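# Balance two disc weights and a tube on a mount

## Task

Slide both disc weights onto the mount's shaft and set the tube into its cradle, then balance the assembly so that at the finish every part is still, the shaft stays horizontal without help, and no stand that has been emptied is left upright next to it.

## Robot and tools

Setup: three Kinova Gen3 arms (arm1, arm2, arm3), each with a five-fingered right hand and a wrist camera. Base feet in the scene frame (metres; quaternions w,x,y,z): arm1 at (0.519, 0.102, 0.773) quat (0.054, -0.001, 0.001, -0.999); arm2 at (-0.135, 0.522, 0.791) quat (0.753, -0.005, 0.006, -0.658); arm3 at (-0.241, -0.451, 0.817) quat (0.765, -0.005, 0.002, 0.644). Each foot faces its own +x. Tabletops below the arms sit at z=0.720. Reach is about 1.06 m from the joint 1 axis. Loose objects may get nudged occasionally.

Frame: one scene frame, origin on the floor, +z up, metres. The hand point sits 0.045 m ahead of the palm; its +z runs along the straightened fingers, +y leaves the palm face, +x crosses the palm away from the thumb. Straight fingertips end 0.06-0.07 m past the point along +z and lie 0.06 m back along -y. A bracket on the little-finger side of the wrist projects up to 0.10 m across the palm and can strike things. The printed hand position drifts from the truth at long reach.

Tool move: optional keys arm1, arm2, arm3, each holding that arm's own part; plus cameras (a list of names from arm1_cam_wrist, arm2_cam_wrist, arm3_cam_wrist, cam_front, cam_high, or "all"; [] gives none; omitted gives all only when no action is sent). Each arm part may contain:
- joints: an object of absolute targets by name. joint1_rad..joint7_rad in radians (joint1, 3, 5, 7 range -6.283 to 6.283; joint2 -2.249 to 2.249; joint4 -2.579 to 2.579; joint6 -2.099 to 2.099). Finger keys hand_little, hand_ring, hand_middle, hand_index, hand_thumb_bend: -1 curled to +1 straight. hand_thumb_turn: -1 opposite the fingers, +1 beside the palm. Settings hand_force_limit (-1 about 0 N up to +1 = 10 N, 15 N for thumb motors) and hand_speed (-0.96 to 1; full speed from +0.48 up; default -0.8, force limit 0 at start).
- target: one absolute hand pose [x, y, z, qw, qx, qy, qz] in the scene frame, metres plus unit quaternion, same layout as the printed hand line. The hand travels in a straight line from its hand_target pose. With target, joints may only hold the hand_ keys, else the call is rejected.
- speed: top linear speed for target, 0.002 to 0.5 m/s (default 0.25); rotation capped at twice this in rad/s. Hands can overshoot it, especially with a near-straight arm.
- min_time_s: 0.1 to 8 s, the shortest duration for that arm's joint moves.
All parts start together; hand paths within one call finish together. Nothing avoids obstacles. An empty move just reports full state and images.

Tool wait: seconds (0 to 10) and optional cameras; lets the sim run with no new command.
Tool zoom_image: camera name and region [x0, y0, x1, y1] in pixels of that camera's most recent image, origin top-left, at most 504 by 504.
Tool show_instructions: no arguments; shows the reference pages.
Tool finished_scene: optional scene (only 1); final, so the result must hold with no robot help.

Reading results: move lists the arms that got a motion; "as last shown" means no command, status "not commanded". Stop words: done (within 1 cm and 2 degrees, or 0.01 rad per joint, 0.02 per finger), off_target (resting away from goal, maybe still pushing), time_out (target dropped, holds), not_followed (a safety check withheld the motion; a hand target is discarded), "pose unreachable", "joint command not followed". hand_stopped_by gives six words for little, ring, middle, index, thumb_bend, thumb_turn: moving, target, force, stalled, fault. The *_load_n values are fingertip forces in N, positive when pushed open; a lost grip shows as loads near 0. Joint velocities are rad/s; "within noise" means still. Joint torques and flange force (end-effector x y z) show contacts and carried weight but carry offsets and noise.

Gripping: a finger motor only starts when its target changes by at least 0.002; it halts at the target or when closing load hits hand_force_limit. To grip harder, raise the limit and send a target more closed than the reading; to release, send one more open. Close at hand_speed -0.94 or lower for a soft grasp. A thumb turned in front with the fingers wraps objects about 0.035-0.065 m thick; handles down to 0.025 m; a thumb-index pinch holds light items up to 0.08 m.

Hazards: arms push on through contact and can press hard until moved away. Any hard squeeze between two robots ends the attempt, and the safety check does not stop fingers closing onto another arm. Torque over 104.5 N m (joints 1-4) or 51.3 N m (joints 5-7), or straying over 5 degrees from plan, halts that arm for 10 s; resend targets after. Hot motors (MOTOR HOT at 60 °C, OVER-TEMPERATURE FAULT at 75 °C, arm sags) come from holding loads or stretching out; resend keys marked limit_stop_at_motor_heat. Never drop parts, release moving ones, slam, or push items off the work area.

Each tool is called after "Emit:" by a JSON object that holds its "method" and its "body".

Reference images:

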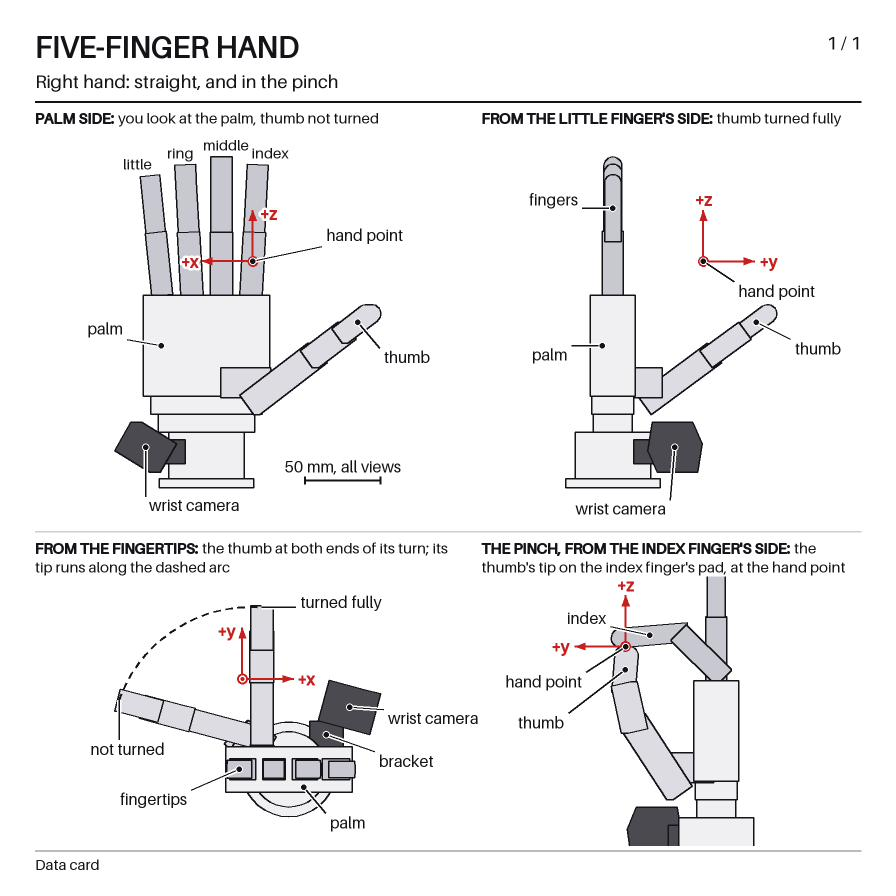

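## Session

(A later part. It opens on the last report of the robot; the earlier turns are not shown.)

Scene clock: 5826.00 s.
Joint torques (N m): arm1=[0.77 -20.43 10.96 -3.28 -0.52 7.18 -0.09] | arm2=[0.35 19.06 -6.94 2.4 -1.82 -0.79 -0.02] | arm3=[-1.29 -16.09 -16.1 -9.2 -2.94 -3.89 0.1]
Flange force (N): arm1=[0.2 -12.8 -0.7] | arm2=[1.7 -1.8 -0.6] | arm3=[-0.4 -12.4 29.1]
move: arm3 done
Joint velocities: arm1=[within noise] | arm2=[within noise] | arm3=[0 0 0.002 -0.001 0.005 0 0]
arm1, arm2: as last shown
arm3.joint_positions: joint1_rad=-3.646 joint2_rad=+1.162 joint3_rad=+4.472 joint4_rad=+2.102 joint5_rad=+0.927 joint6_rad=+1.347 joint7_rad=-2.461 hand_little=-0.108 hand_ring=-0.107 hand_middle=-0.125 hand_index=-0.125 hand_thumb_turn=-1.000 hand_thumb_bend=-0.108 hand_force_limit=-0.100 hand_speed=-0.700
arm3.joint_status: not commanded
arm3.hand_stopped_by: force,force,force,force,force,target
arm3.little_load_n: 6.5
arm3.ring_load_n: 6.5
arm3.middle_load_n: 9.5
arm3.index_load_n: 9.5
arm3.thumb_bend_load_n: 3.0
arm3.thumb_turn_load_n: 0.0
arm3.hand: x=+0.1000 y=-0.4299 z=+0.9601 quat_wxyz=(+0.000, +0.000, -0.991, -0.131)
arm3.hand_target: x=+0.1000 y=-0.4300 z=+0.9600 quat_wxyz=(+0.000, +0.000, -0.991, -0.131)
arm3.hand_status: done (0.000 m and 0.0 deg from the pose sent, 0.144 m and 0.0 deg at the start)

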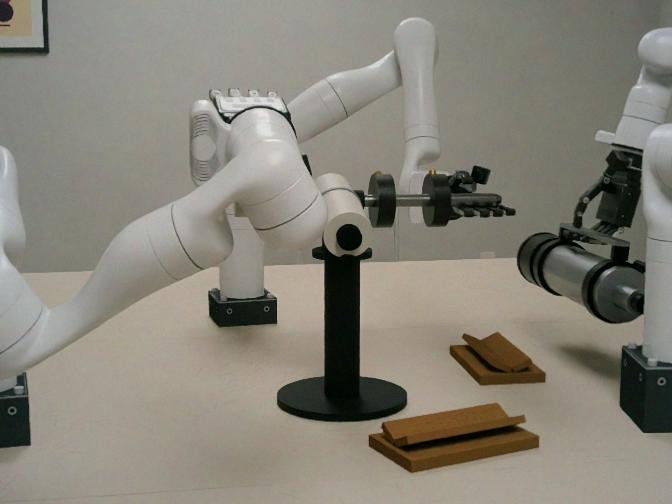

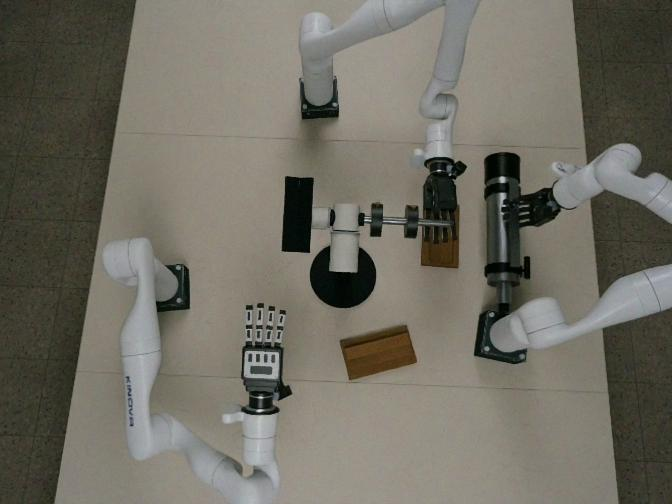

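Emit:
{"method": "move", "body": {"arm3": {"target":[0.2,-0.43,1.05,0,0,0.9914,0.1306],"speed":0.2}, "arm2": {"target":[-0.43,0.33,1.16,0.5575,-0.435,0.435,-0.5574],"speed":0.2}, "cameras": ["cam_front","cam_high"]}}

Emit:
{"method": "move", "body": {"arm3": {"target":[0.15,-0.43,1.38,0,0,0.9914,0.1306],"speed":0.2}, "cameras": ["cam_front","cam_high"]}}

Scene clock: 5848.63 s.
Joint torques (N m): arm1=[0.82 -20.49 10.93 -3.25 -0.53 7.17 -0.11] | arm2=[0.01 21.22 -5.3 3.11 -1.39 -1.29 0.13] | arm3=[-0.54 -21.84 -17.97 -10.61 -3.16 -3.1 0.01]
Flange force (N): arm1=[0.3 -12.9 -0.7] | arm2=[0.8 -2.1 -1.5] | arm3=[-0.5 -10.0 29.8]
move: arm2 off_target; arm3 done
Joint velocities: within noise
arm1: as last shown
arm2.joint_positions: joint1_rad=-1.437 joint2_rad=-1.757 joint3_rad=+0.840 joint4_rad=+0.939 joint5_rad=-0.060 joint6_rad=+2.099 joint7_rad=+0.806 hand_little=+1.000 hand_ring=+1.000 hand_middle=+1.000 hand_index=+1.000 hand_thumb_turn=-1.000 hand_thumb_bend=+1.000 hand_force_limit=+0.300 hand_speed=-0.300
arm2.joint_status: not commanded
arm2.hand_stopped_by: target,target,target,target,target,target
arm2.little_load_n: -0.5
arm2.ring_load_n: 0.0
arm2.middle_load_n: 0.0
arm2.index_load_n: 0.0
arm2.thumb_bend_load_n: 0.0
arm2.thumb_turn_load_n: 0.0
arm2.hand: x=-0.4288 y=+0.3301 z=+1.1602 quat_wxyz=(-0.555, +0.414, -0.437, +0.574)
arm2.hand_target: x=-0.4288 y=+0.3301 z=+1.1602 quat_wxyz=(-0.555, +0.414, -0.437, +0.574)
arm2.hand_status: off_target (0.001 m and 3.1 deg from the pose sent, 0.188 m and 0.0 deg at the start; a joint's target at an end of its range on 34 of 60 steps)
arm3.joint_positions: joint1_rad=-3.836 joint2_rad=+1.074 joint3_rad=+4.470 joint4_rad=+1.665 joint5_rad=+0.841 joint6_rad=+1.558 joint7_rad=-2.310 hand_little=-0.108 hand_ring=-0.107 hand_middle=-0.125 hand_index=-0.125 hand_thumb_turn=-1.000 hand_thumb_bend=-0.108 hand_force_limit=-0.100 hand_speed=-0.700
arm3.joint_status: not commanded
arm3.hand_stopped_by: force,force,force,force,force,target
arm3.little_load_n: 7.0
arm3.ring_load_n: 6.5
arm3.middle_load_n: 9.5
arm3.index_load_n: 9.5
arm3.thumb_bend_load_n: 2.5
arm3.thumb_turn_load_n: 0.0
arm3.hand: x=+0.2000 y=-0.4300 z=+1.0500 quat_wxyz=(+0.000, +0.000, -0.991, -0.131)
arm3.hand_target: x=+0.2000 y=-0.4300 z=+1.0500 quat_wxyz=(+0.000, +0.000, -0.991, -0.131)
arm3.hand_status: done (0.000 m and 0.0 deg from the pose sent, 0.134 m and 0.0 deg at the start)

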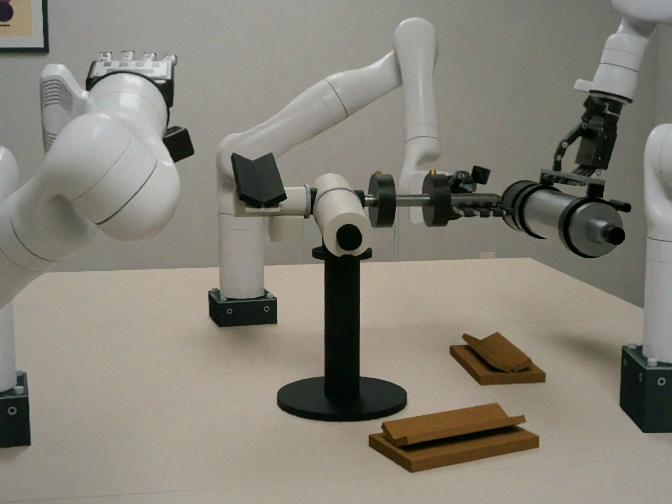

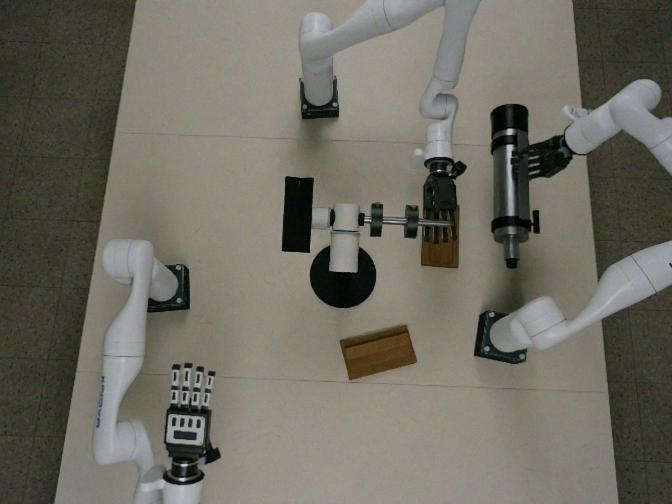

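Scene clock: 5854.57 s.
Joint torques (N m): arm1=[0.82 -20.48 10.96 -3.29 -0.53 7.17 -0.14] | arm2=[0.3 21.13 -5.25 3.21 -1.2 -1.29 -0.01] | arm3=[-0.72 -19.7 -4.26 -14.9 -4.29 -0.93 0.16]
Flange force (N): arm1=[0.3 -12.8 -0.8] | arm2=[1.6 -2.7 -2.5] | arm3=[0.2 -10.1 27.2]
move: arm3 off_target
Joint velocities: arm1=[within noise] | arm2=[within noise] | arm3=[-0.009 -0.003 0.014 0.001 -0.006 0.001 0.004]
arm1, arm2: as last shown
arm1.ring_load_n: 0.5
arm2.joint_positions: joint1_rad=-1.438 joint2_rad=-1.757 joint3_rad=+0.840 joint4_rad=+0.939 joint5_rad=-0.060 joint6_rad=+2.099 joint7_rad=+0.806 hand_little=+1.000 hand_ring=+1.000 hand_middle=+1.000 hand_index=+1.000 hand_thumb_turn=-1.000 hand_thumb_bend=+1.000 hand_force_limit=+0.300 hand_speed=-0.300
arm2.ring_load_n: -0.5
arm2.hand: x=-0.4289 y=+0.3301 z=+1.1602 quat_wxyz=(-0.555, +0.414, -0.437, +0.574)
arm2.hand_target: x=-0.4289 y=+0.3301 z=+1.1602 quat_wxyz=(-0.555, +0.414, -0.437, +0.574)
arm3.joint_positions: joint1_rad=-4.140 joint2_rad=+0.305 joint3_rad=+5.462 joint4_rad=+0.775 joint5_rad=-0.068 joint6_rad=+2.099 joint7_rad=-1.662 hand_little=-0.108 hand_ring=-0.107 hand_middle=-0.125 hand_index=-0.125 hand_thumb_turn=-1.000 hand_thumb_bend=-0.108 hand_force_limit=-0.100 hand_speed=-0.700
arm3.joint_status: not commanded
arm3.hand_stopped_by: force,force,force,force,force,target
arm3.little_load_n: 7.0
arm3.ring_load_n: 6.5
arm3.middle_load_n: 9.0
arm3.index_load_n: 10.0
arm3.thumb_bend_load_n: 2.5
arm3.thumb_turn_load_n: 0.0
arm3.hand: x=+0.1498 y=-0.4298 z=+1.3793 quat_wxyz=(-0.022, -0.004, -0.990, -0.136)
arm3.hand_target: x=+0.1498 y=-0.4298 z=+1.3793 quat_wxyz=(-0.022, -0.004, -0.990, -0.136)
arm3.hand_status: off_target (0.001 m and 2.6 deg from the pose sent, 0.334 m and 0.0 deg at the start; a joint's target at an end of its range on 136 of 178 steps)

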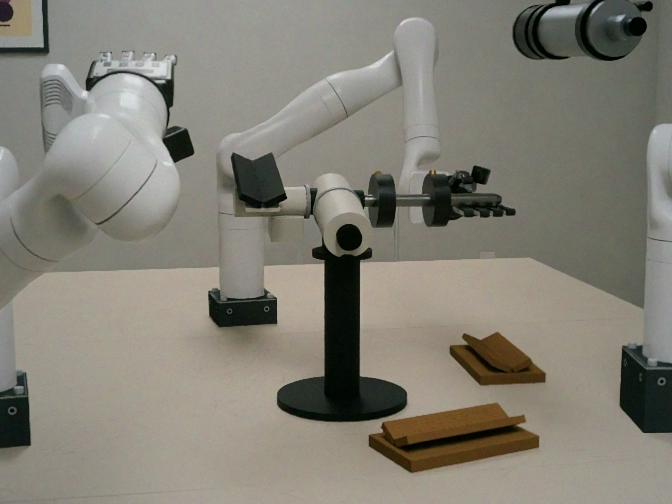

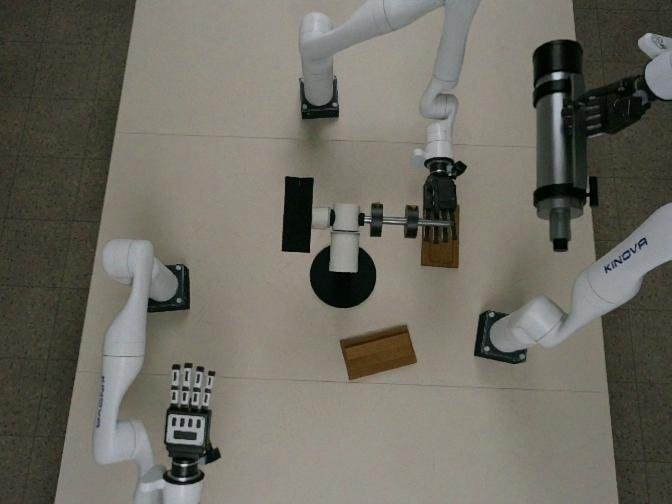

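Emit:
{"method": "move", "body": {"arm3": {"target":[0.03,-0.36,1.34,0,0,0.9914,0.1306],"speed":0.15}, "cameras": ["cam_front","cam_high"]}}

Scene clock: 5862.87 s.
Joint torques (N m): arm1=[0.77 -20.51 10.94 -3.25 -0.52 7.15 -0.14] | arm2=[0.31 21.18 -5.16 3.15 -1.22 -1.23 -0.03] | arm3=[-0.62 -5.42 1.35 -15.05 -3.87 0.36 0.1]
Flange force (N): arm1=[0.4 -12.9 -0.6] | arm2=[1.5 -2.5 -1.9] | arm3=[0.1 -8.8 27.1]
move: arm3 done
Joint velocities: within noise
arm1, arm2: as last shown
arm1.middle_load_n: 0.5
arm2.little_load_n: 0.0
arm2.ring_load_n: 0.0
arm3.joint_positions: joint1_rad=-3.849 joint2_rad=-0.113 joint3_rad=+5.551 joint4_rad=+1.283 joint5_rad=-0.368 joint6_rad=+2.005 joint7_rad=-1.406 hand_little=-0.108 hand_ring=-0.107 hand_middle=-0.125 hand_index=-0.125 hand_thumb_turn=-1.000 hand_thumb_bend=-0.108 hand_force_limit=-0.100 hand_speed=-0.700
arm3.joint_status: not commanded
arm3.hand_stopped_by: force,force,force,force,force,target
arm3.little_load_n: 5.5
arm3.ring_load_n: 6.0
arm3.middle_load_n: 9.5
arm3.index_load_n: 10.5
arm3.thumb_bend_load_n: 2.5
arm3.thumb_turn_load_n: 0.0
arm3.hand: x=+0.0300 y=-0.3600 z=+1.3400 quat_wxyz=(+0.000, +0.000, -0.991, -0.131)
arm3.hand_target: x=+0.0300 y=-0.3600 z=+1.3400 quat_wxyz=(+0.000, +0.000, -0.991, -0.131)
arm3.hand_status: done (0.000 m and 0.0 deg from the pose sent, 0.144 m and 2.6 deg at the start)

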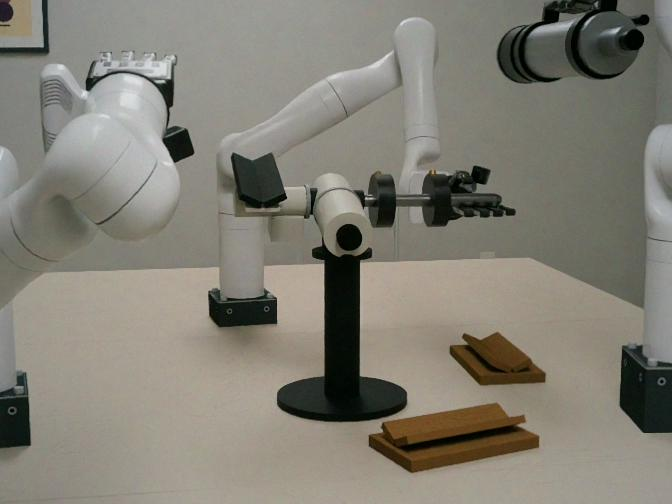

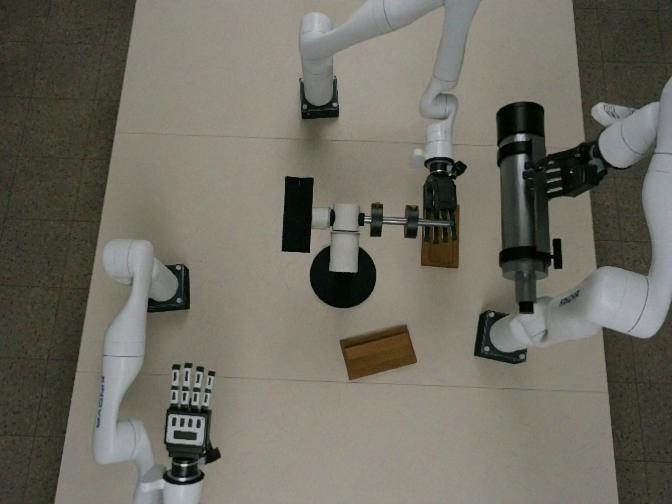

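Emit:
{"method": "move", "body": {"arm3": {"target":[0.01,-0.20,1.34,0,0,0.9914,0.1306],"speed":0.15}, "cameras": ["cam_front","cam_high"]}}

Emit:
{"method": "move", "body": {"arm3": {"target":[0.03,-0.02,1.34,0,0,0.9914,0.1306],"speed":0.15}, "cameras": ["cam_front","cam_high"]}}

Scene clock: 5870.23 s.
Joint torques (N m): arm1=[0.78 -20.45 10.89 -3.24 -0.55 7.16 -0.11] | arm2=[0.19 21.13 -5.23 3.17 -1.21 -1.26 -0.01] | arm3=[-1.25 2.91 3.09 -15.76 -4.6 -1.16 0.22]
Flange force (N): arm1=[0.3 -12.8 -0.5] | arm2=[1.3 -2.6 -2.0] | arm3=[-2.6 -9.0 25.8]
move: arm3 done
Joint velocities: within noise
arm1.joint_positions: joint1_rad=-1.471 joint2_rad=+1.031 joint3_rad=+0.594 joint4_rad=+2.087 joint5_rad=+1.883 joint6_rad=+1.060 joint7_rad=-0.057 hand_little=+1.000 hand_ring=+1.000 hand_middle=+1.000 hand_index=+1.000 hand_thumb_turn=-1.000 hand_thumb_bend=-0.200 hand_force_limit=-0.400 hand_speed=-0.500
arm1.joint_status: not commanded
arm1.hand_stopped_by: target,target,target,target,target,target
arm1.little_load_n: 0.0
arm1.ring_load_n: 0.0
arm1.middle_load_n: 0.0
arm1.index_load_n: 0.0
arm1.thumb_bend_load_n: 0.0
arm1.thumb_turn_load_n: -0.5
arm1.hand: x=+0.0250 y=-0.2100 z=+1.0660 quat_wxyz=(+0.500, +0.500, -0.500, -0.500)
arm1.hand_target: x=+0.0250 y=-0.2100 z=+1.0660 quat_wxyz=(+0.500, +0.500, -0.500, -0.500)
arm1.hand_status: not commanded
arm2: as last shown
arm3.joint_positions: joint1_rad=-3.892 joint2_rad=-0.237 joint3_rad=+5.234 joint4_rad=+1.280 joint5_rad=-0.511 joint6_rad=+1.925 joint7_rad=-1.811 hand_little=-0.108 hand_ring=-0.107 hand_middle=-0.125 hand_index=-0.125 hand_thumb_turn=-1.000 hand_thumb_bend=-0.108 hand_force_limit=-0.100 hand_speed=-0.700
arm3.joint_status: not commanded
arm3.hand_stopped_by: force,force,force,force,force,target
arm3.little_load_n: 7.5
arm3.ring_load_n: 7.0
arm3.middle_load_n: 9.5
arm3.index_load_n: 9.5
arm3.thumb_bend_load_n: 2.5
arm3.thumb_turn_load_n: 0.0
arm3.hand: x=+0.0101 y=-0.2000 z=+1.3401 quat_wxyz=(+0.000, +0.000, -0.991, -0.131)
arm3.hand_target: x=+0.0100 y=-0.2000 z=+1.3400 quat_wxyz=(+0.000, +0.000, -0.991, -0.131)
arm3.hand_status: done (0.000 m and 0.0 deg from the pose sent, 0.161 m and 0.0 deg at the start)

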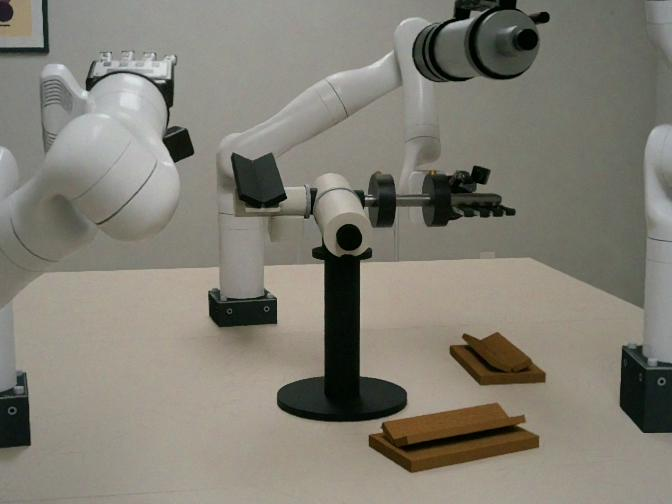

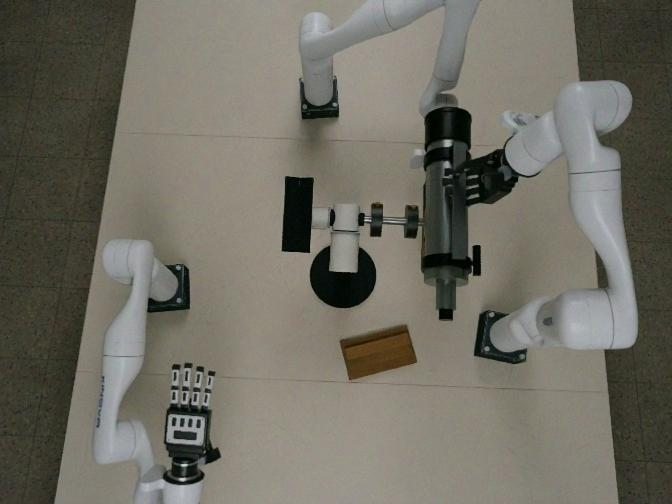

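Scene clock: 5872.07 s.
Joint torques (N m): arm1=[0.81 -20.46 10.99 -3.25 -0.54 7.17 -0.11] | arm2=[0.3 21.15 -5.27 3.12 -1.19 -1.25 -0.05] | arm3=[-0.57 23.6 5.75 -14.21 -3.34 -2.14 0.01]
Flange force (N): arm1=[0.3 -12.9 -0.7] | arm2=[1.4 -2.5 -1.8] | arm3=[-3.4 -6.0 26.2]
move: arm3 done
Joint velocities: within noise
arm1, arm2: as last shown
arm1.thumb_turn_load_n: 0.0
arm3.joint_positions: joint1_rad=-3.302 joint2_rad=-0.431 joint3_rad=+4.523 joint4_rad=+0.940 joint5_rad=-0.749 joint6_rad=+1.937 joint7_rad=-2.121 hand_little=-0.108 hand_ring=-0.107 hand_middle=-0.125 hand_index=-0.125 hand_thumb_turn=-1.000 hand_thumb_bend=-0.108 hand_force_limit=-0.100 hand_speed=-0.700
arm3.joint_status: not commanded
arm3.hand_stopped_by: force,force,force,force,force,target
arm3.little_load_n: 7.0
arm3.ring_load_n: 7.0
arm3.middle_load_n: 9.0
arm3.index_load_n: 9.5
arm3.thumb_bend_load_n: 2.0
arm3.thumb_turn_load_n: 0.0
arm3.hand: x=+0.0300 y=-0.0200 z=+1.3400 quat_wxyz=(+0.000, +0.000, -0.991, -0.131)
arm3.hand_target: x=+0.0300 y=-0.0200 z=+1.3400 quat_wxyz=(+0.000, +0.000, -0.991, -0.131)
arm3.hand_status: done (0.000 m and 0.0 deg from the pose sent, 0.181 m and 0.0 deg at the start)

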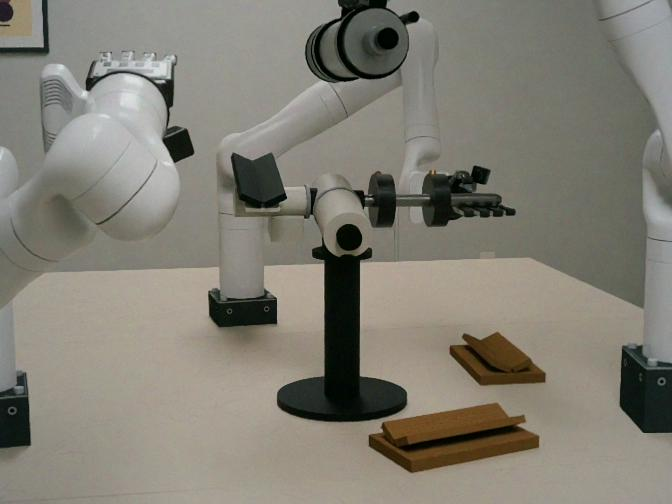

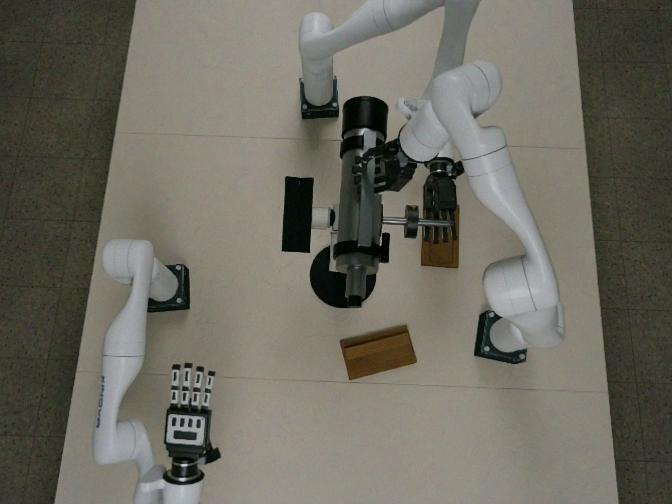

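Emit:
{"method": "move", "body": {"arm3": {"target":[0.05,0.138,1.32,0,0,0.9914,0.1306],"speed":0.12}, "cameras": ["cam_front","cam_high","arm3_cam_wrist"]}}

Scene clock: 5885.87 s.
Joint torques (N m): arm1=[0.82 -20.43 10.95 -3.27 -0.51 7.14 -0.11] | arm2=[0.3 21.16 -5.25 3.18 -1.2 -1.25 -0.03] | arm3=[-0.8 37.69 1.15 -8.74 -2.34 -4.18 0.19]
Flange force (N): arm1=[0.3 -12.8 -0.8] | arm2=[1.6 -2.6 -2.2] | arm3=no reading
move: arm3 done
Joint velocities: within noise
arm1, arm2: as last shown
arm1.middle_load_n: 0.5
arm3.joint_positions: joint1_rad=-2.898 joint2_rad=-0.746 joint3_rad=+4.257 joint4_rad=+0.247 joint5_rad=-1.115 joint6_rad=+2.049 joint7_rad=-2.548 hand_little=-0.108 hand_ring=-0.107 hand_middle=-0.125 hand_index=-0.125 hand_thumb_turn=-1.000 hand_thumb_bend=-0.108 hand_force_limit=-0.100 hand_speed=-0.700
arm3.joint_status: not commanded
arm3.hand_stopped_by: force,force,force,force,force,target
arm3.little_load_n: 6.0
arm3.ring_load_n: 6.5
arm3.middle_load_n: 9.5
arm3.index_load_n: 10.0
arm3.thumb_bend_load_n: 2.0
arm3.thumb_turn_load_n: 0.0
arm3.hand: x=+0.0500 y=+0.1380 z=+1.3200 quat_wxyz=(+0.000, +0.000, -0.991, -0.131)
arm3.hand_target: x=+0.0500 y=+0.1380 z=+1.3200 quat_wxyz=(+0.000, +0.000, -0.991, -0.131)
arm3.hand_status: done (0.000 m and 0.0 deg from the pose sent, 0.160 m and 0.0 deg at the start)
pictures: arm3_cam_wrist, cam_front, cam_high

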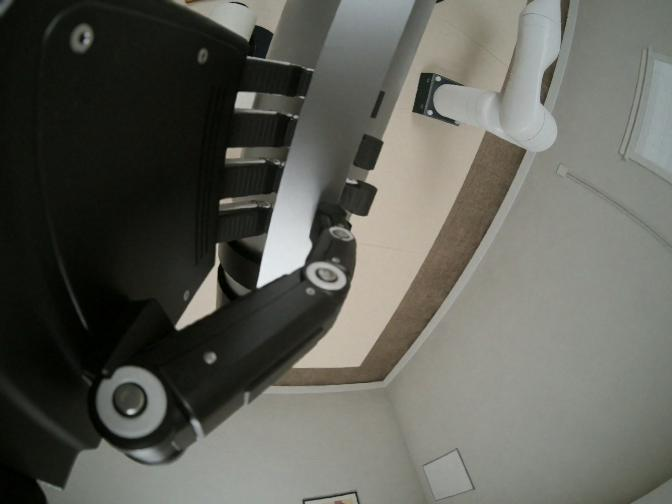

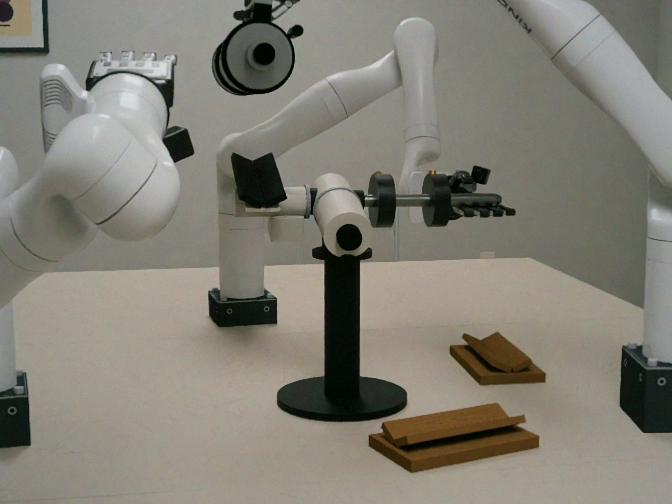

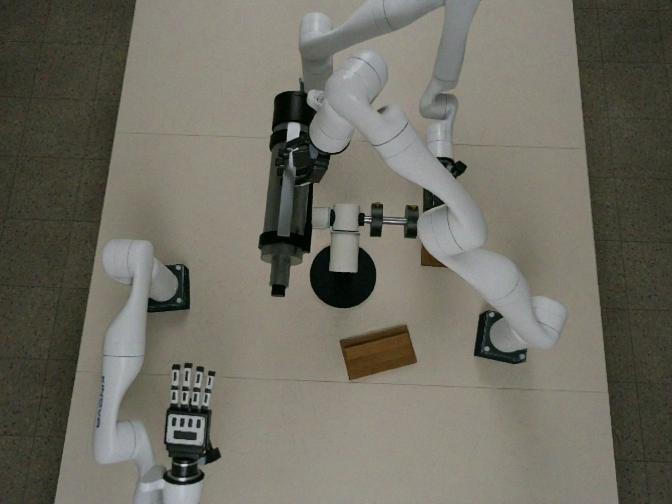

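Emit:
{"method": "move", "body": {"arm3": {"target":[0.05,0.138,1.30,0.1187,-0.0156,0.9843,0.1297],"speed":0.1}, "cameras": ["cam_front","cam_high","arm3_cam_wrist"]}}

Scene clock: 5896.80 s.
Joint torques (N m): arm1=[0.82 -20.47 10.94 -3.25 -0.52 7.2 -0.12] | arm2=[0.26 21.09 -5.2 3.17 -1.23 -1.25 -0.02] | arm3=[-0.72 33.78 9.54 -13.95 -1.07 -5.43 -0.15]
Flange force (N): arm1=[0.4 -12.8 -0.7] | arm2=[1.5 -2.7 -2.1] | arm3=[3.4 -4.8 25.7]
move: arm3 done
Joint velocities: within noise
arm1, arm2: as last shown
arm1.middle_load_n: 0.0
arm2.little_load_n: -0.5
arm3.joint_positions: joint1_rad=-3.332 joint2_rad=-0.690 joint3_rad=+4.514 joint4_rad=+0.754 joint5_rad=-0.842 joint6_rad=+1.712 joint7_rad=-2.278 hand_little=-0.108 hand_ring=-0.107 hand_middle=-0.125 hand_index=-0.125 hand_thumb_turn=-1.000 hand_thumb_bend=-0.108 hand_force_limit=-0.100 hand_speed=-0.700
arm3.joint_status: not commanded
arm3.hand_stopped_by: force,force,force,force,force,target
arm3.little_load_n: 3.0
arm3.ring_load_n: 4.5
arm3.middle_load_n: 9.5
arm3.index_load_n: 11.5
arm3.thumb_bend_load_n: 2.0
arm3.thumb_turn_load_n: 0.5
arm3.hand: x=+0.0500 y=+0.1380 z=+1.3000 quat_wxyz=(-0.119, +0.016, -0.984, -0.130)
arm3.hand_target: x=+0.0500 y=+0.1380 z=+1.3000 quat_wxyz=(-0.119, +0.016, -0.984, -0.130)
arm3.hand_status: done (0.000 m and 0.0 deg from the pose sent, 0.020 m and 13.8 deg at the start)
pictures: arm3_cam_wrist, cam_front, cam_high

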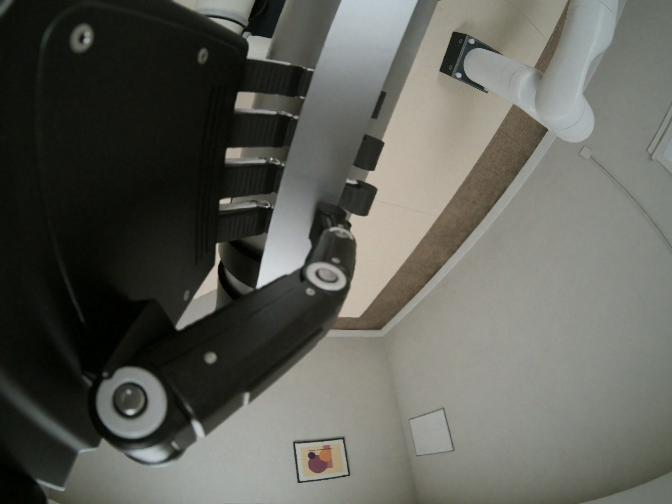

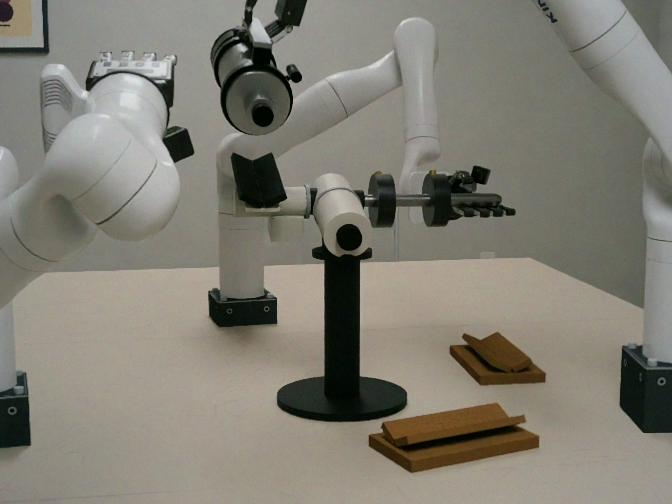

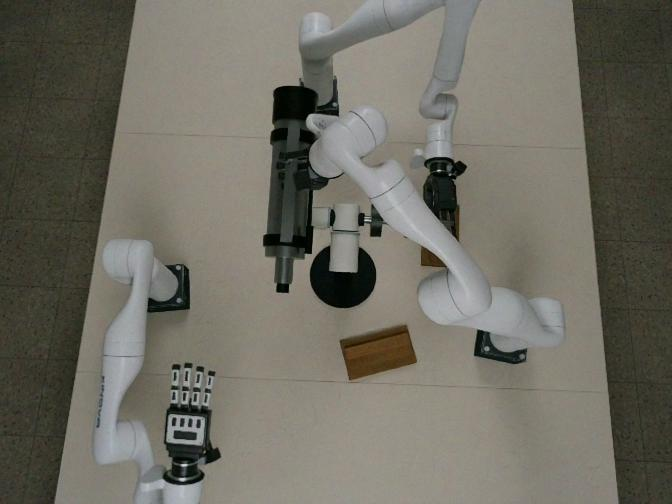

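Emit:
{"method": "zoom_image", "body": {"camera": "cam_front", "region": [190, 0, 350, 230]}}

Emit:
{"method": "zoom_image", "body": {"camera": "cam_high", "region": [240, 70, 400, 310]}}

Scaled by 2.191 from the camera's image (finer frame: 960x720).

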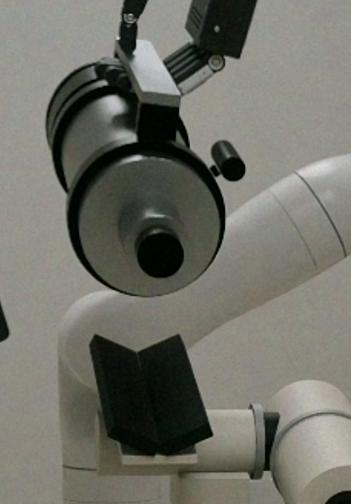

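Scaled by 2.100 from the camera's image (finer frame: 960x720).

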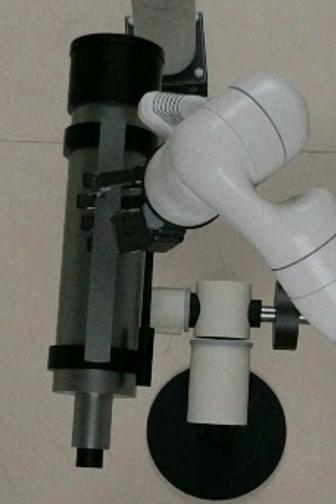

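Emit:
{"method": "move", "body": {"arm3": {"target":[0.05,0.128,1.215,0.11584,-0.03707,0.98372,0.13226],"speed":0.1}, "cameras": ["cam_front","cam_high","arm3_cam_wrist"]}}

Emit:
{"method": "zoom_image", "body": {"camera": "cam_front", "region": [190, 60, 350, 250]}}

Emit:
{"method": "zoom_image", "body": {"camera": "cam_high", "region": [240, 70, 400, 310]}}

Scene clock: 5964.73 s.
Joint torques (N m): arm1=[0.81 -20.46 10.96 -3.23 -0.53 7.17 -0.13] | arm2=[0.22 21.16 -5.21 3.12 -1.26 -1.28 -0.07] | arm3=[-0.73 30.52 12.62 -16.05 -2.13 -4.96 -0.25]
Flange force (N): arm1=[0.4 -12.8 -0.7] | arm2=[1.4 -2.3 -1.9] | arm3=[3.7 -6.1 26.9]
move: arm3 done
Joint velocities: within noise
arm1, arm2: as last shown
arm2.little_load_n: 0.0
arm3.joint_positions: joint1_rad=-3.491 joint2_rad=-0.705 joint3_rad=+4.541 joint4_rad=+1.140 joint5_rad=-0.827 joint6_rad=+1.449 joint7_rad=-2.089 hand_little=-0.108 hand_ring=-0.107 hand_middle=-0.125 hand_index=-0.125 hand_thumb_turn=-1.000 hand_thumb_bend=-0.108 hand_force_limit=-0.100 hand_speed=-0.700
arm3.joint_status: not commanded
arm3.hand_stopped_by: force,force,force,force,force,target
arm3.little_load_n: 4.0
arm3.ring_load_n: 5.0
arm3.middle_load_n: 9.0
arm3.index_load_n: 11.0
arm3.thumb_bend_load_n: 2.5
arm3.thumb_turn_load_n: 0.0
arm3.hand: x=+0.0500 y=+0.1280 z=+1.2149 quat_wxyz=(-0.116, +0.037, -0.984, -0.132)
arm3.hand_target: x=+0.0500 y=+0.1280 z=+1.2150 quat_wxyz=(-0.116, +0.037, -0.984, -0.132)
arm3.hand_status: done (0.000 m and 0.0 deg from the pose sent, 0.086 m and 2.5 deg at the start)
pictures: arm3_cam_wrist, cam_front, cam_high

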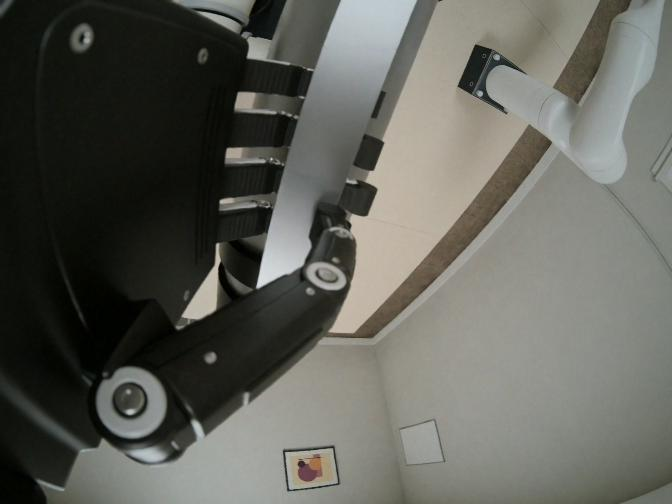

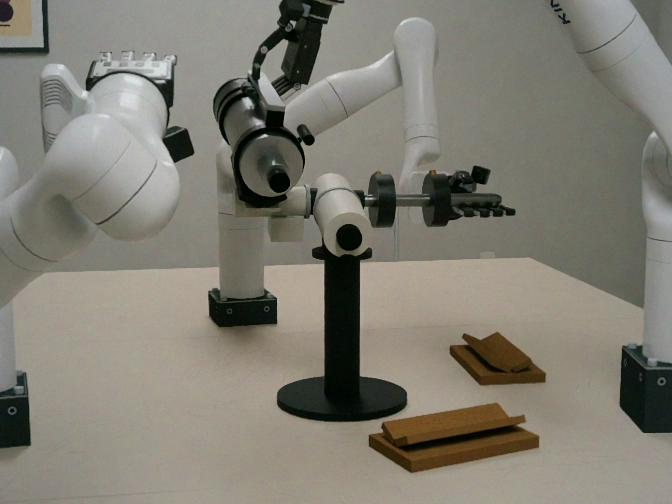

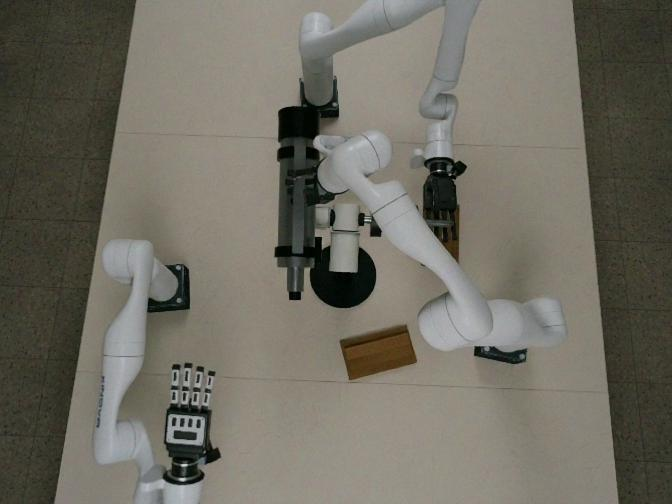

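Scaled by 2.653 from the camera's image (finer frame: 960x720).

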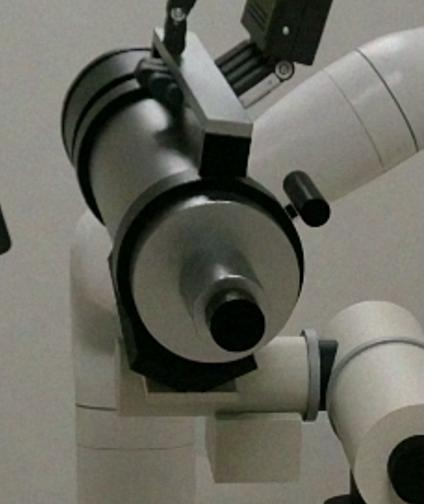

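Scaled by 2.100 from the camera's image (finer frame: 960x720).

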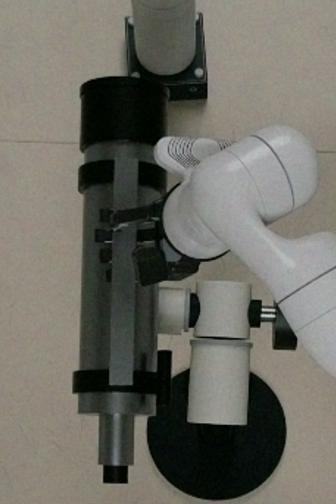

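Emit:
{"method": "move", "body": {"arm3": {"target":[0.05,0.130,1.198,0.11584,-0.03707,0.98372,0.13226],"speed":0.06}, "cameras": ["cam_front"]}}

Emit:
{"method": "zoom_image", "body": {"camera": "cam_front", "region": [210, 100, 330, 230]}}

Scene clock: 6006.43 s.
Joint torques (N m): arm1=[2.04 -16 5.87 -2.34 -0.07 2.48 -0.15] | arm2=[0.3 21.1 -5.28 3.11 -1.24 -1.3 0.03] | arm3=[1.65 15.08 6.66 -3.97 1.64 -0.18 -0.15]
Flange force (N): arm1=[-0.5 0.6 -5.6] | arm2=[1.4 -2.6 -2.0] | arm3=[-2.6 7.8 -1.8]
move: arm3 done
Joint velocities: within noise
arm1: as last shown
arm2.joint_positions: joint1_rad=-1.438 joint2_rad=-1.757 joint3_rad=+0.840 joint4_rad=+0.939 joint5_rad=-0.060 joint6_rad=+2.099 joint7_rad=+0.806 hand_little=+1.000 hand_ring=+1.000 hand_middle=+1.000 hand_index=+1.000 hand_thumb_turn=-1.000 hand_thumb_bend=+1.000 hand_force_limit=+0.300 hand_speed=-0.300
arm2.joint_status: not commanded
arm2.hand_stopped_by: target,target,target,target,target,target
arm2.little_load_n: 0.0
arm2.ring_load_n: 0.0
arm2.middle_load_n: 0.0
arm2.index_load_n: 0.0
arm2.thumb_bend_load_n: 0.0
arm2.thumb_turn_load_n: 0.0
arm2.hand: x=-0.4289 y=+0.3301 z=+1.1602 quat_wxyz=(-0.555, +0.414, -0.437, +0.574)
arm2.hand_target: x=-0.4289 y=+0.3301 z=+1.1602 quat_wxyz=(-0.555, +0.414, -0.437, +0.574)
arm2.hand_status: not commanded
arm3.joint_positions: joint1_rad=-3.504 joint2_rad=-0.719 joint3_rad=+4.536 joint4_rad=+1.187 joint5_rad=-0.837 joint6_rad=+1.408 joint7_rad=-2.073 hand_little=-0.108 hand_ring=-0.108 hand_middle=-0.125 hand_index=-0.125 hand_thumb_turn=-1.000 hand_thumb_bend=-0.108 hand_force_limit=-0.100 hand_speed=-0.700
arm3.joint_status: not commanded
arm3.hand_stopped_by: force,force,force,force,force,target
arm3.little_load_n: 2.0
arm3.ring_load_n: 3.5
arm3.middle_load_n: 7.0
arm3.index_load_n: 9.0
arm3.thumb_bend_load_n: 3.5
arm3.thumb_turn_load_n: 0.5
arm3.hand: x=+0.0500 y=+0.1300 z=+1.1980 quat_wxyz=(-0.116, +0.037, -0.984, -0.132)
arm3.hand_target: x=+0.0500 y=+0.1300 z=+1.1980 quat_wxyz=(-0.116, +0.037, -0.984, -0.132)
arm3.hand_status: done (0.000 m and 0.0 deg from the pose sent, 0.017 m and 0.0 deg at the start)

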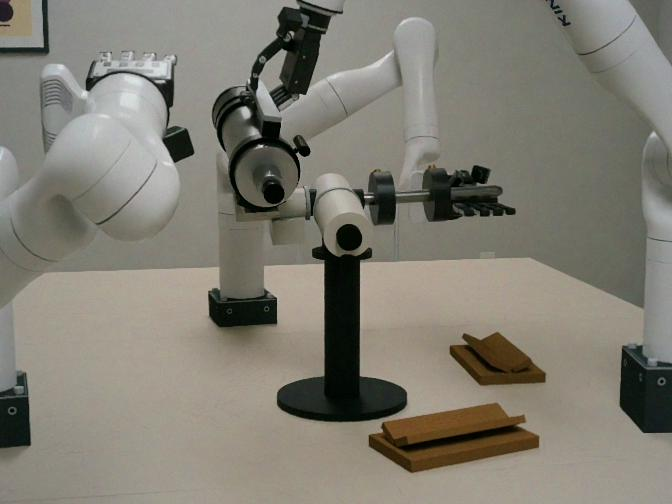

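Scaled by 3.877 from the camera's image (finer frame: 960x720).

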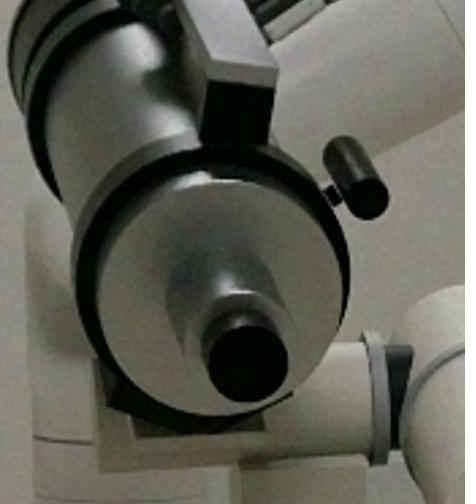

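Emit:
{"method": "move", "body": {"arm3": {"target":[0.05,0.130,1.206,0.11584,-0.03707,0.98372,0.13226],"speed":0.04}}}

Emit:
{"method": "move", "body": {"arm3": {"target":[0.05,0.137,1.206,0.11584,-0.03707,0.98372,0.13226],"speed":0.04}, "cameras": ["cam_front","cam_high"]}}

Emit:
{"method": "zoom_image", "body": {"camera": "cam_front", "region": [210, 100, 330, 230]}}

Scene clock: 6021.70 s.
Joint torques (N m): arm1=[2.05 -16.04 5.79 -2.37 -0.09 2.46 -0.16] | arm2=[0.2 21.17 -5.29 3.11 -1.21 -1.24 -0.01] | arm3=[3.15 21.86 11 -11.17 -0.24 -5.3 -0.45]
Flange force (N): arm1=[-0.6 0.6 -5.6] | arm2=[1.2 -2.4 -1.6] | arm3=[8.0 -3.9 8.4]
move: arm3 done
Joint velocities: within noise
arm1, arm2: as last shown
arm2.little_load_n: -0.5
arm3.joint_positions: joint1_rad=-3.497 joint2_rad=-0.714 joint3_rad=+4.537 joint4_rad=+1.162 joint5_rad=-0.833 joint6_rad=+1.428 joint7_rad=-2.082 hand_little=-0.108 hand_ring=-0.108 hand_middle=-0.125 hand_index=-0.125 hand_thumb_turn=-1.000 hand_thumb_bend=-0.108 hand_force_limit=-0.100 hand_speed=-0.700
arm3.joint_status: not commanded
arm3.hand_stopped_by: force,force,force,force,force,target
arm3.little_load_n: 3.0
arm3.ring_load_n: 4.0
arm3.middle_load_n: 8.0
arm3.index_load_n: 9.5
arm3.thumb_bend_load_n: 3.0
arm3.thumb_turn_load_n: 0.0
arm3.hand: x=+0.0500 y=+0.1300 z=+1.2060 quat_wxyz=(-0.116, +0.037, -0.984, -0.132)
arm3.hand_target: x=+0.0500 y=+0.1300 z=+1.2060 quat_wxyz=(-0.116, +0.037, -0.984, -0.132)
arm3.hand_status: done (0.000 m and 0.0 deg from the pose sent, 0.008 m and 0.0 deg at the start)
pictures: none

Scene clock: 6022.67 s.
Joint torques (N m): arm1=[2.08 -16 5.84 -2.33 -0.1 2.48 -0.19] | arm2=[0.33 21.13 -5.27 3.14 -1.2 -1.26 -0.03] | arm3=[2.57 21.98 10.24 -10.92 -0.61 -5.02 -0.37]
Flange force (N): arm1=[-0.4 0.7 -5.6] | arm2=[1.6 -2.6 -2.0] | arm3=[7.3 -4.3 7.5]
move: arm3 done
Joint velocities: within noise
arm1, arm2: as last shown
arm2.middle_load_n: -0.5
arm3.joint_positions: joint1_rad=-3.485 joint2_rad=-0.724 joint3_rad=+4.529 joint4_rad=+1.137 joint5_rad=-0.840 joint6_rad=+1.436 joint7_rad=-2.096 hand_little=-0.108 hand_ring=-0.108 hand_middle=-0.125 hand_index=-0.125 hand_thumb_turn=-1.000 hand_thumb_bend=-0.108 hand_force_limit=-0.100 hand_speed=-0.700
arm3.joint_status: not commanded
arm3.hand_stopped_by: force,force,force,force,force,target
arm3.little_load_n: 4.0
arm3.ring_load_n: 4.5
arm3.middle_load_n: 8.0
arm3.index_load_n: 9.0
arm3.thumb_bend_load_n: 3.5
arm3.thumb_turn_load_n: -1.5
arm3.hand: x=+0.0500 y=+0.1370 z=+1.2060 quat_wxyz=(-0.116, +0.037, -0.984, -0.132)
arm3.hand_target: x=+0.0500 y=+0.1370 z=+1.2060 quat_wxyz=(-0.116, +0.037, -0.984, -0.132)
arm3.hand_status: done (0.000 m and 0.0 deg from the pose sent, 0.007 m and 0.0 deg at the start)

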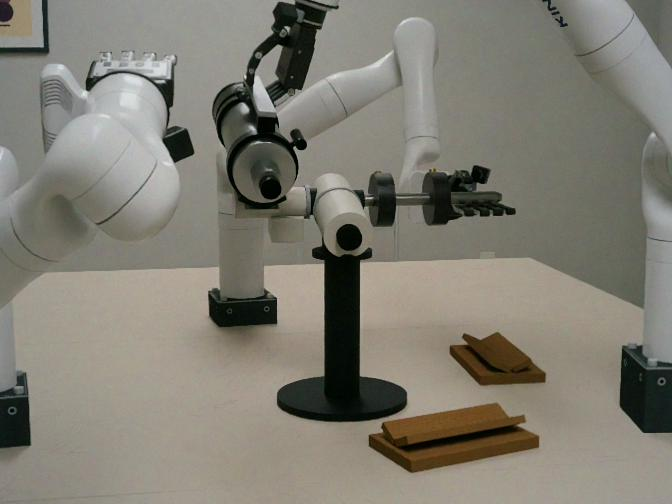

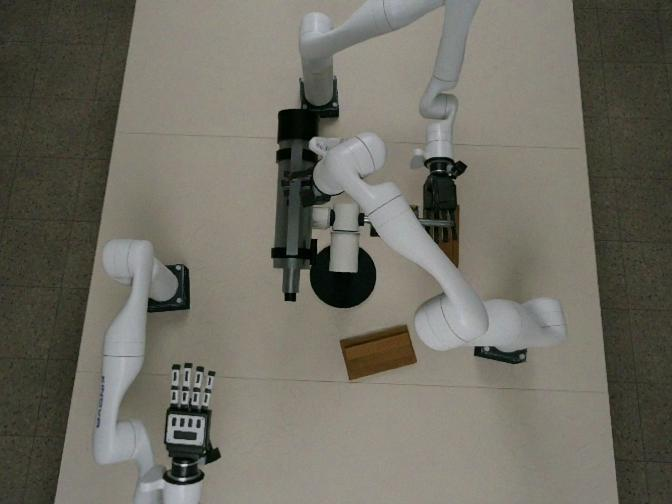

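Scaled by 3.877 from the camera's image (finer frame: 960x720).

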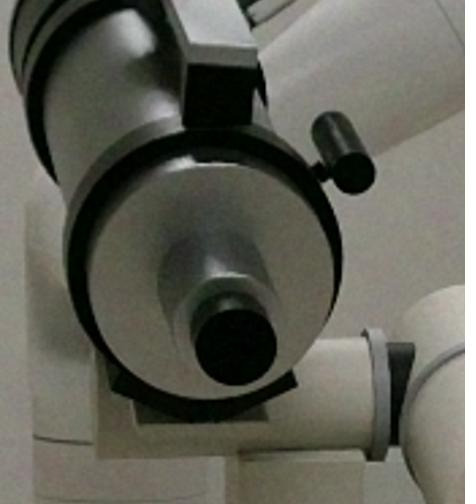

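Emit:
{"method": "zoom_image", "body": {"camera": "cam_front", "region": [350, 150, 530, 250]}}

Scaled by 2.800 from the camera's image (finer frame: 960x720).

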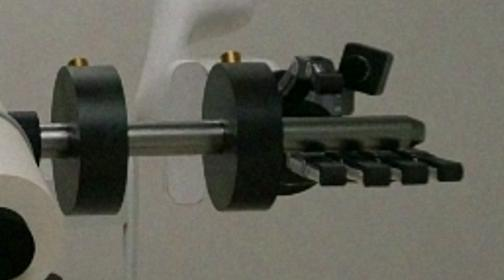

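Emit:
{"method": "move", "body": {"arm3": {"target":[0.05,0.135,1.202,0.11584,-0.03707,0.98372,0.13226],"speed":0.04}, "cameras": ["cam_front"]}}

Emit:
{"method": "zoom_image", "body": {"camera": "cam_front", "region": [350, 150, 530, 250]}}

Emit:
{"method": "zoom_image", "body": {"camera": "cam_front", "region": [210, 80, 330, 230]}}

Scene clock: 6055.20 s.
Joint torques (N m): arm1=[2.05 -16.03 5.8 -2.38 -0.09 2.47 -0.15] | arm2=[0.25 21.14 -5.26 3.11 -1.21 -1.25 -0.06] | arm3=[2.3 21.31 9.86 -10.59 -0.67 -4.63 -0.37]
Flange force (N): arm1=[-0.6 0.6 -5.6] | arm2=[1.4 -2.4 -1.7] | arm3=[6.6 -4.1 6.8]
move: arm3 done
Joint velocities: within noise
arm1.joint_positions: joint1_rad=-1.471 joint2_rad=+1.031 joint3_rad=+0.594 joint4_rad=+2.087 joint5_rad=+1.883 joint6_rad=+1.060 joint7_rad=-0.057 hand_little=+1.000 hand_ring=+1.000 hand_middle=+1.000 hand_index=+1.000 hand_thumb_turn=-1.000 hand_thumb_bend=-0.200 hand_force_limit=-0.400 hand_speed=-0.500
arm1.joint_status: not commanded
arm1.hand_stopped_by: target,target,target,target,target,target
arm1.little_load_n: 0.0
arm1.ring_load_n: 0.5
arm1.middle_load_n: 0.0
arm1.index_load_n: 0.0
arm1.thumb_bend_load_n: 0.0
arm1.thumb_turn_load_n: 0.0
arm1.hand: x=+0.0250 y=-0.2100 z=+1.0660 quat_wxyz=(+0.500, +0.500, -0.500, -0.500)
arm1.hand_target: x=+0.0250 y=-0.2100 z=+1.0660 quat_wxyz=(+0.500, +0.500, -0.500, -0.500)
arm1.hand_status: not commanded
arm2: as last shown
arm2.little_load_n: 0.0
arm2.middle_load_n: 0.0
arm3.joint_positions: joint1_rad=-3.492 joint2_rad=-0.724 joint3_rad=+4.531 joint4_rad=+1.157 joint5_rad=-0.840 joint6_rad=+1.424 joint7_rad=-2.087 hand_little=-0.108 hand_ring=-0.108 hand_middle=-0.125 hand_index=-0.125 hand_thumb_turn=-1.000 hand_thumb_bend=-0.108 hand_force_limit=-0.100 hand_speed=-0.700
arm3.joint_status: not commanded
arm3.hand_stopped_by: force,force,force,force,force,target
arm3.little_load_n: 4.5
arm3.ring_load_n: 5.0
arm3.middle_load_n: 8.0
arm3.index_load_n: 8.5
arm3.thumb_bend_load_n: 3.0
arm3.thumb_turn_load_n: -1.5
arm3.hand: x=+0.0500 y=+0.1350 z=+1.2020 quat_wxyz=(-0.116, +0.037, -0.984, -0.132)
arm3.hand_target: x=+0.0500 y=+0.1350 z=+1.2020 quat_wxyz=(-0.116, +0.037, -0.984, -0.132)
arm3.hand_status: done (0.000 m and 0.0 deg from the pose sent, 0.004 m and 0.0 deg at the start)

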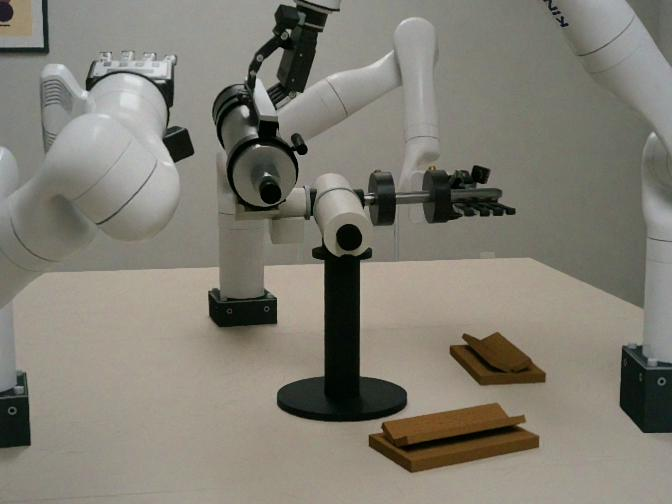

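Scaled by 2.800 from the camera's image (finer frame: 960x720).

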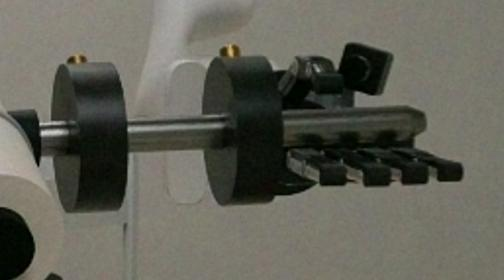

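Scaled by 3.360 from the camera's image (finer frame: 960x720).

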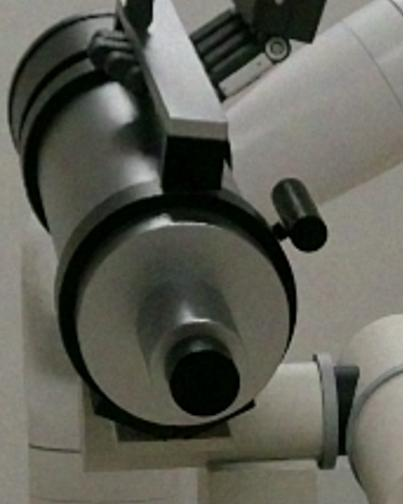

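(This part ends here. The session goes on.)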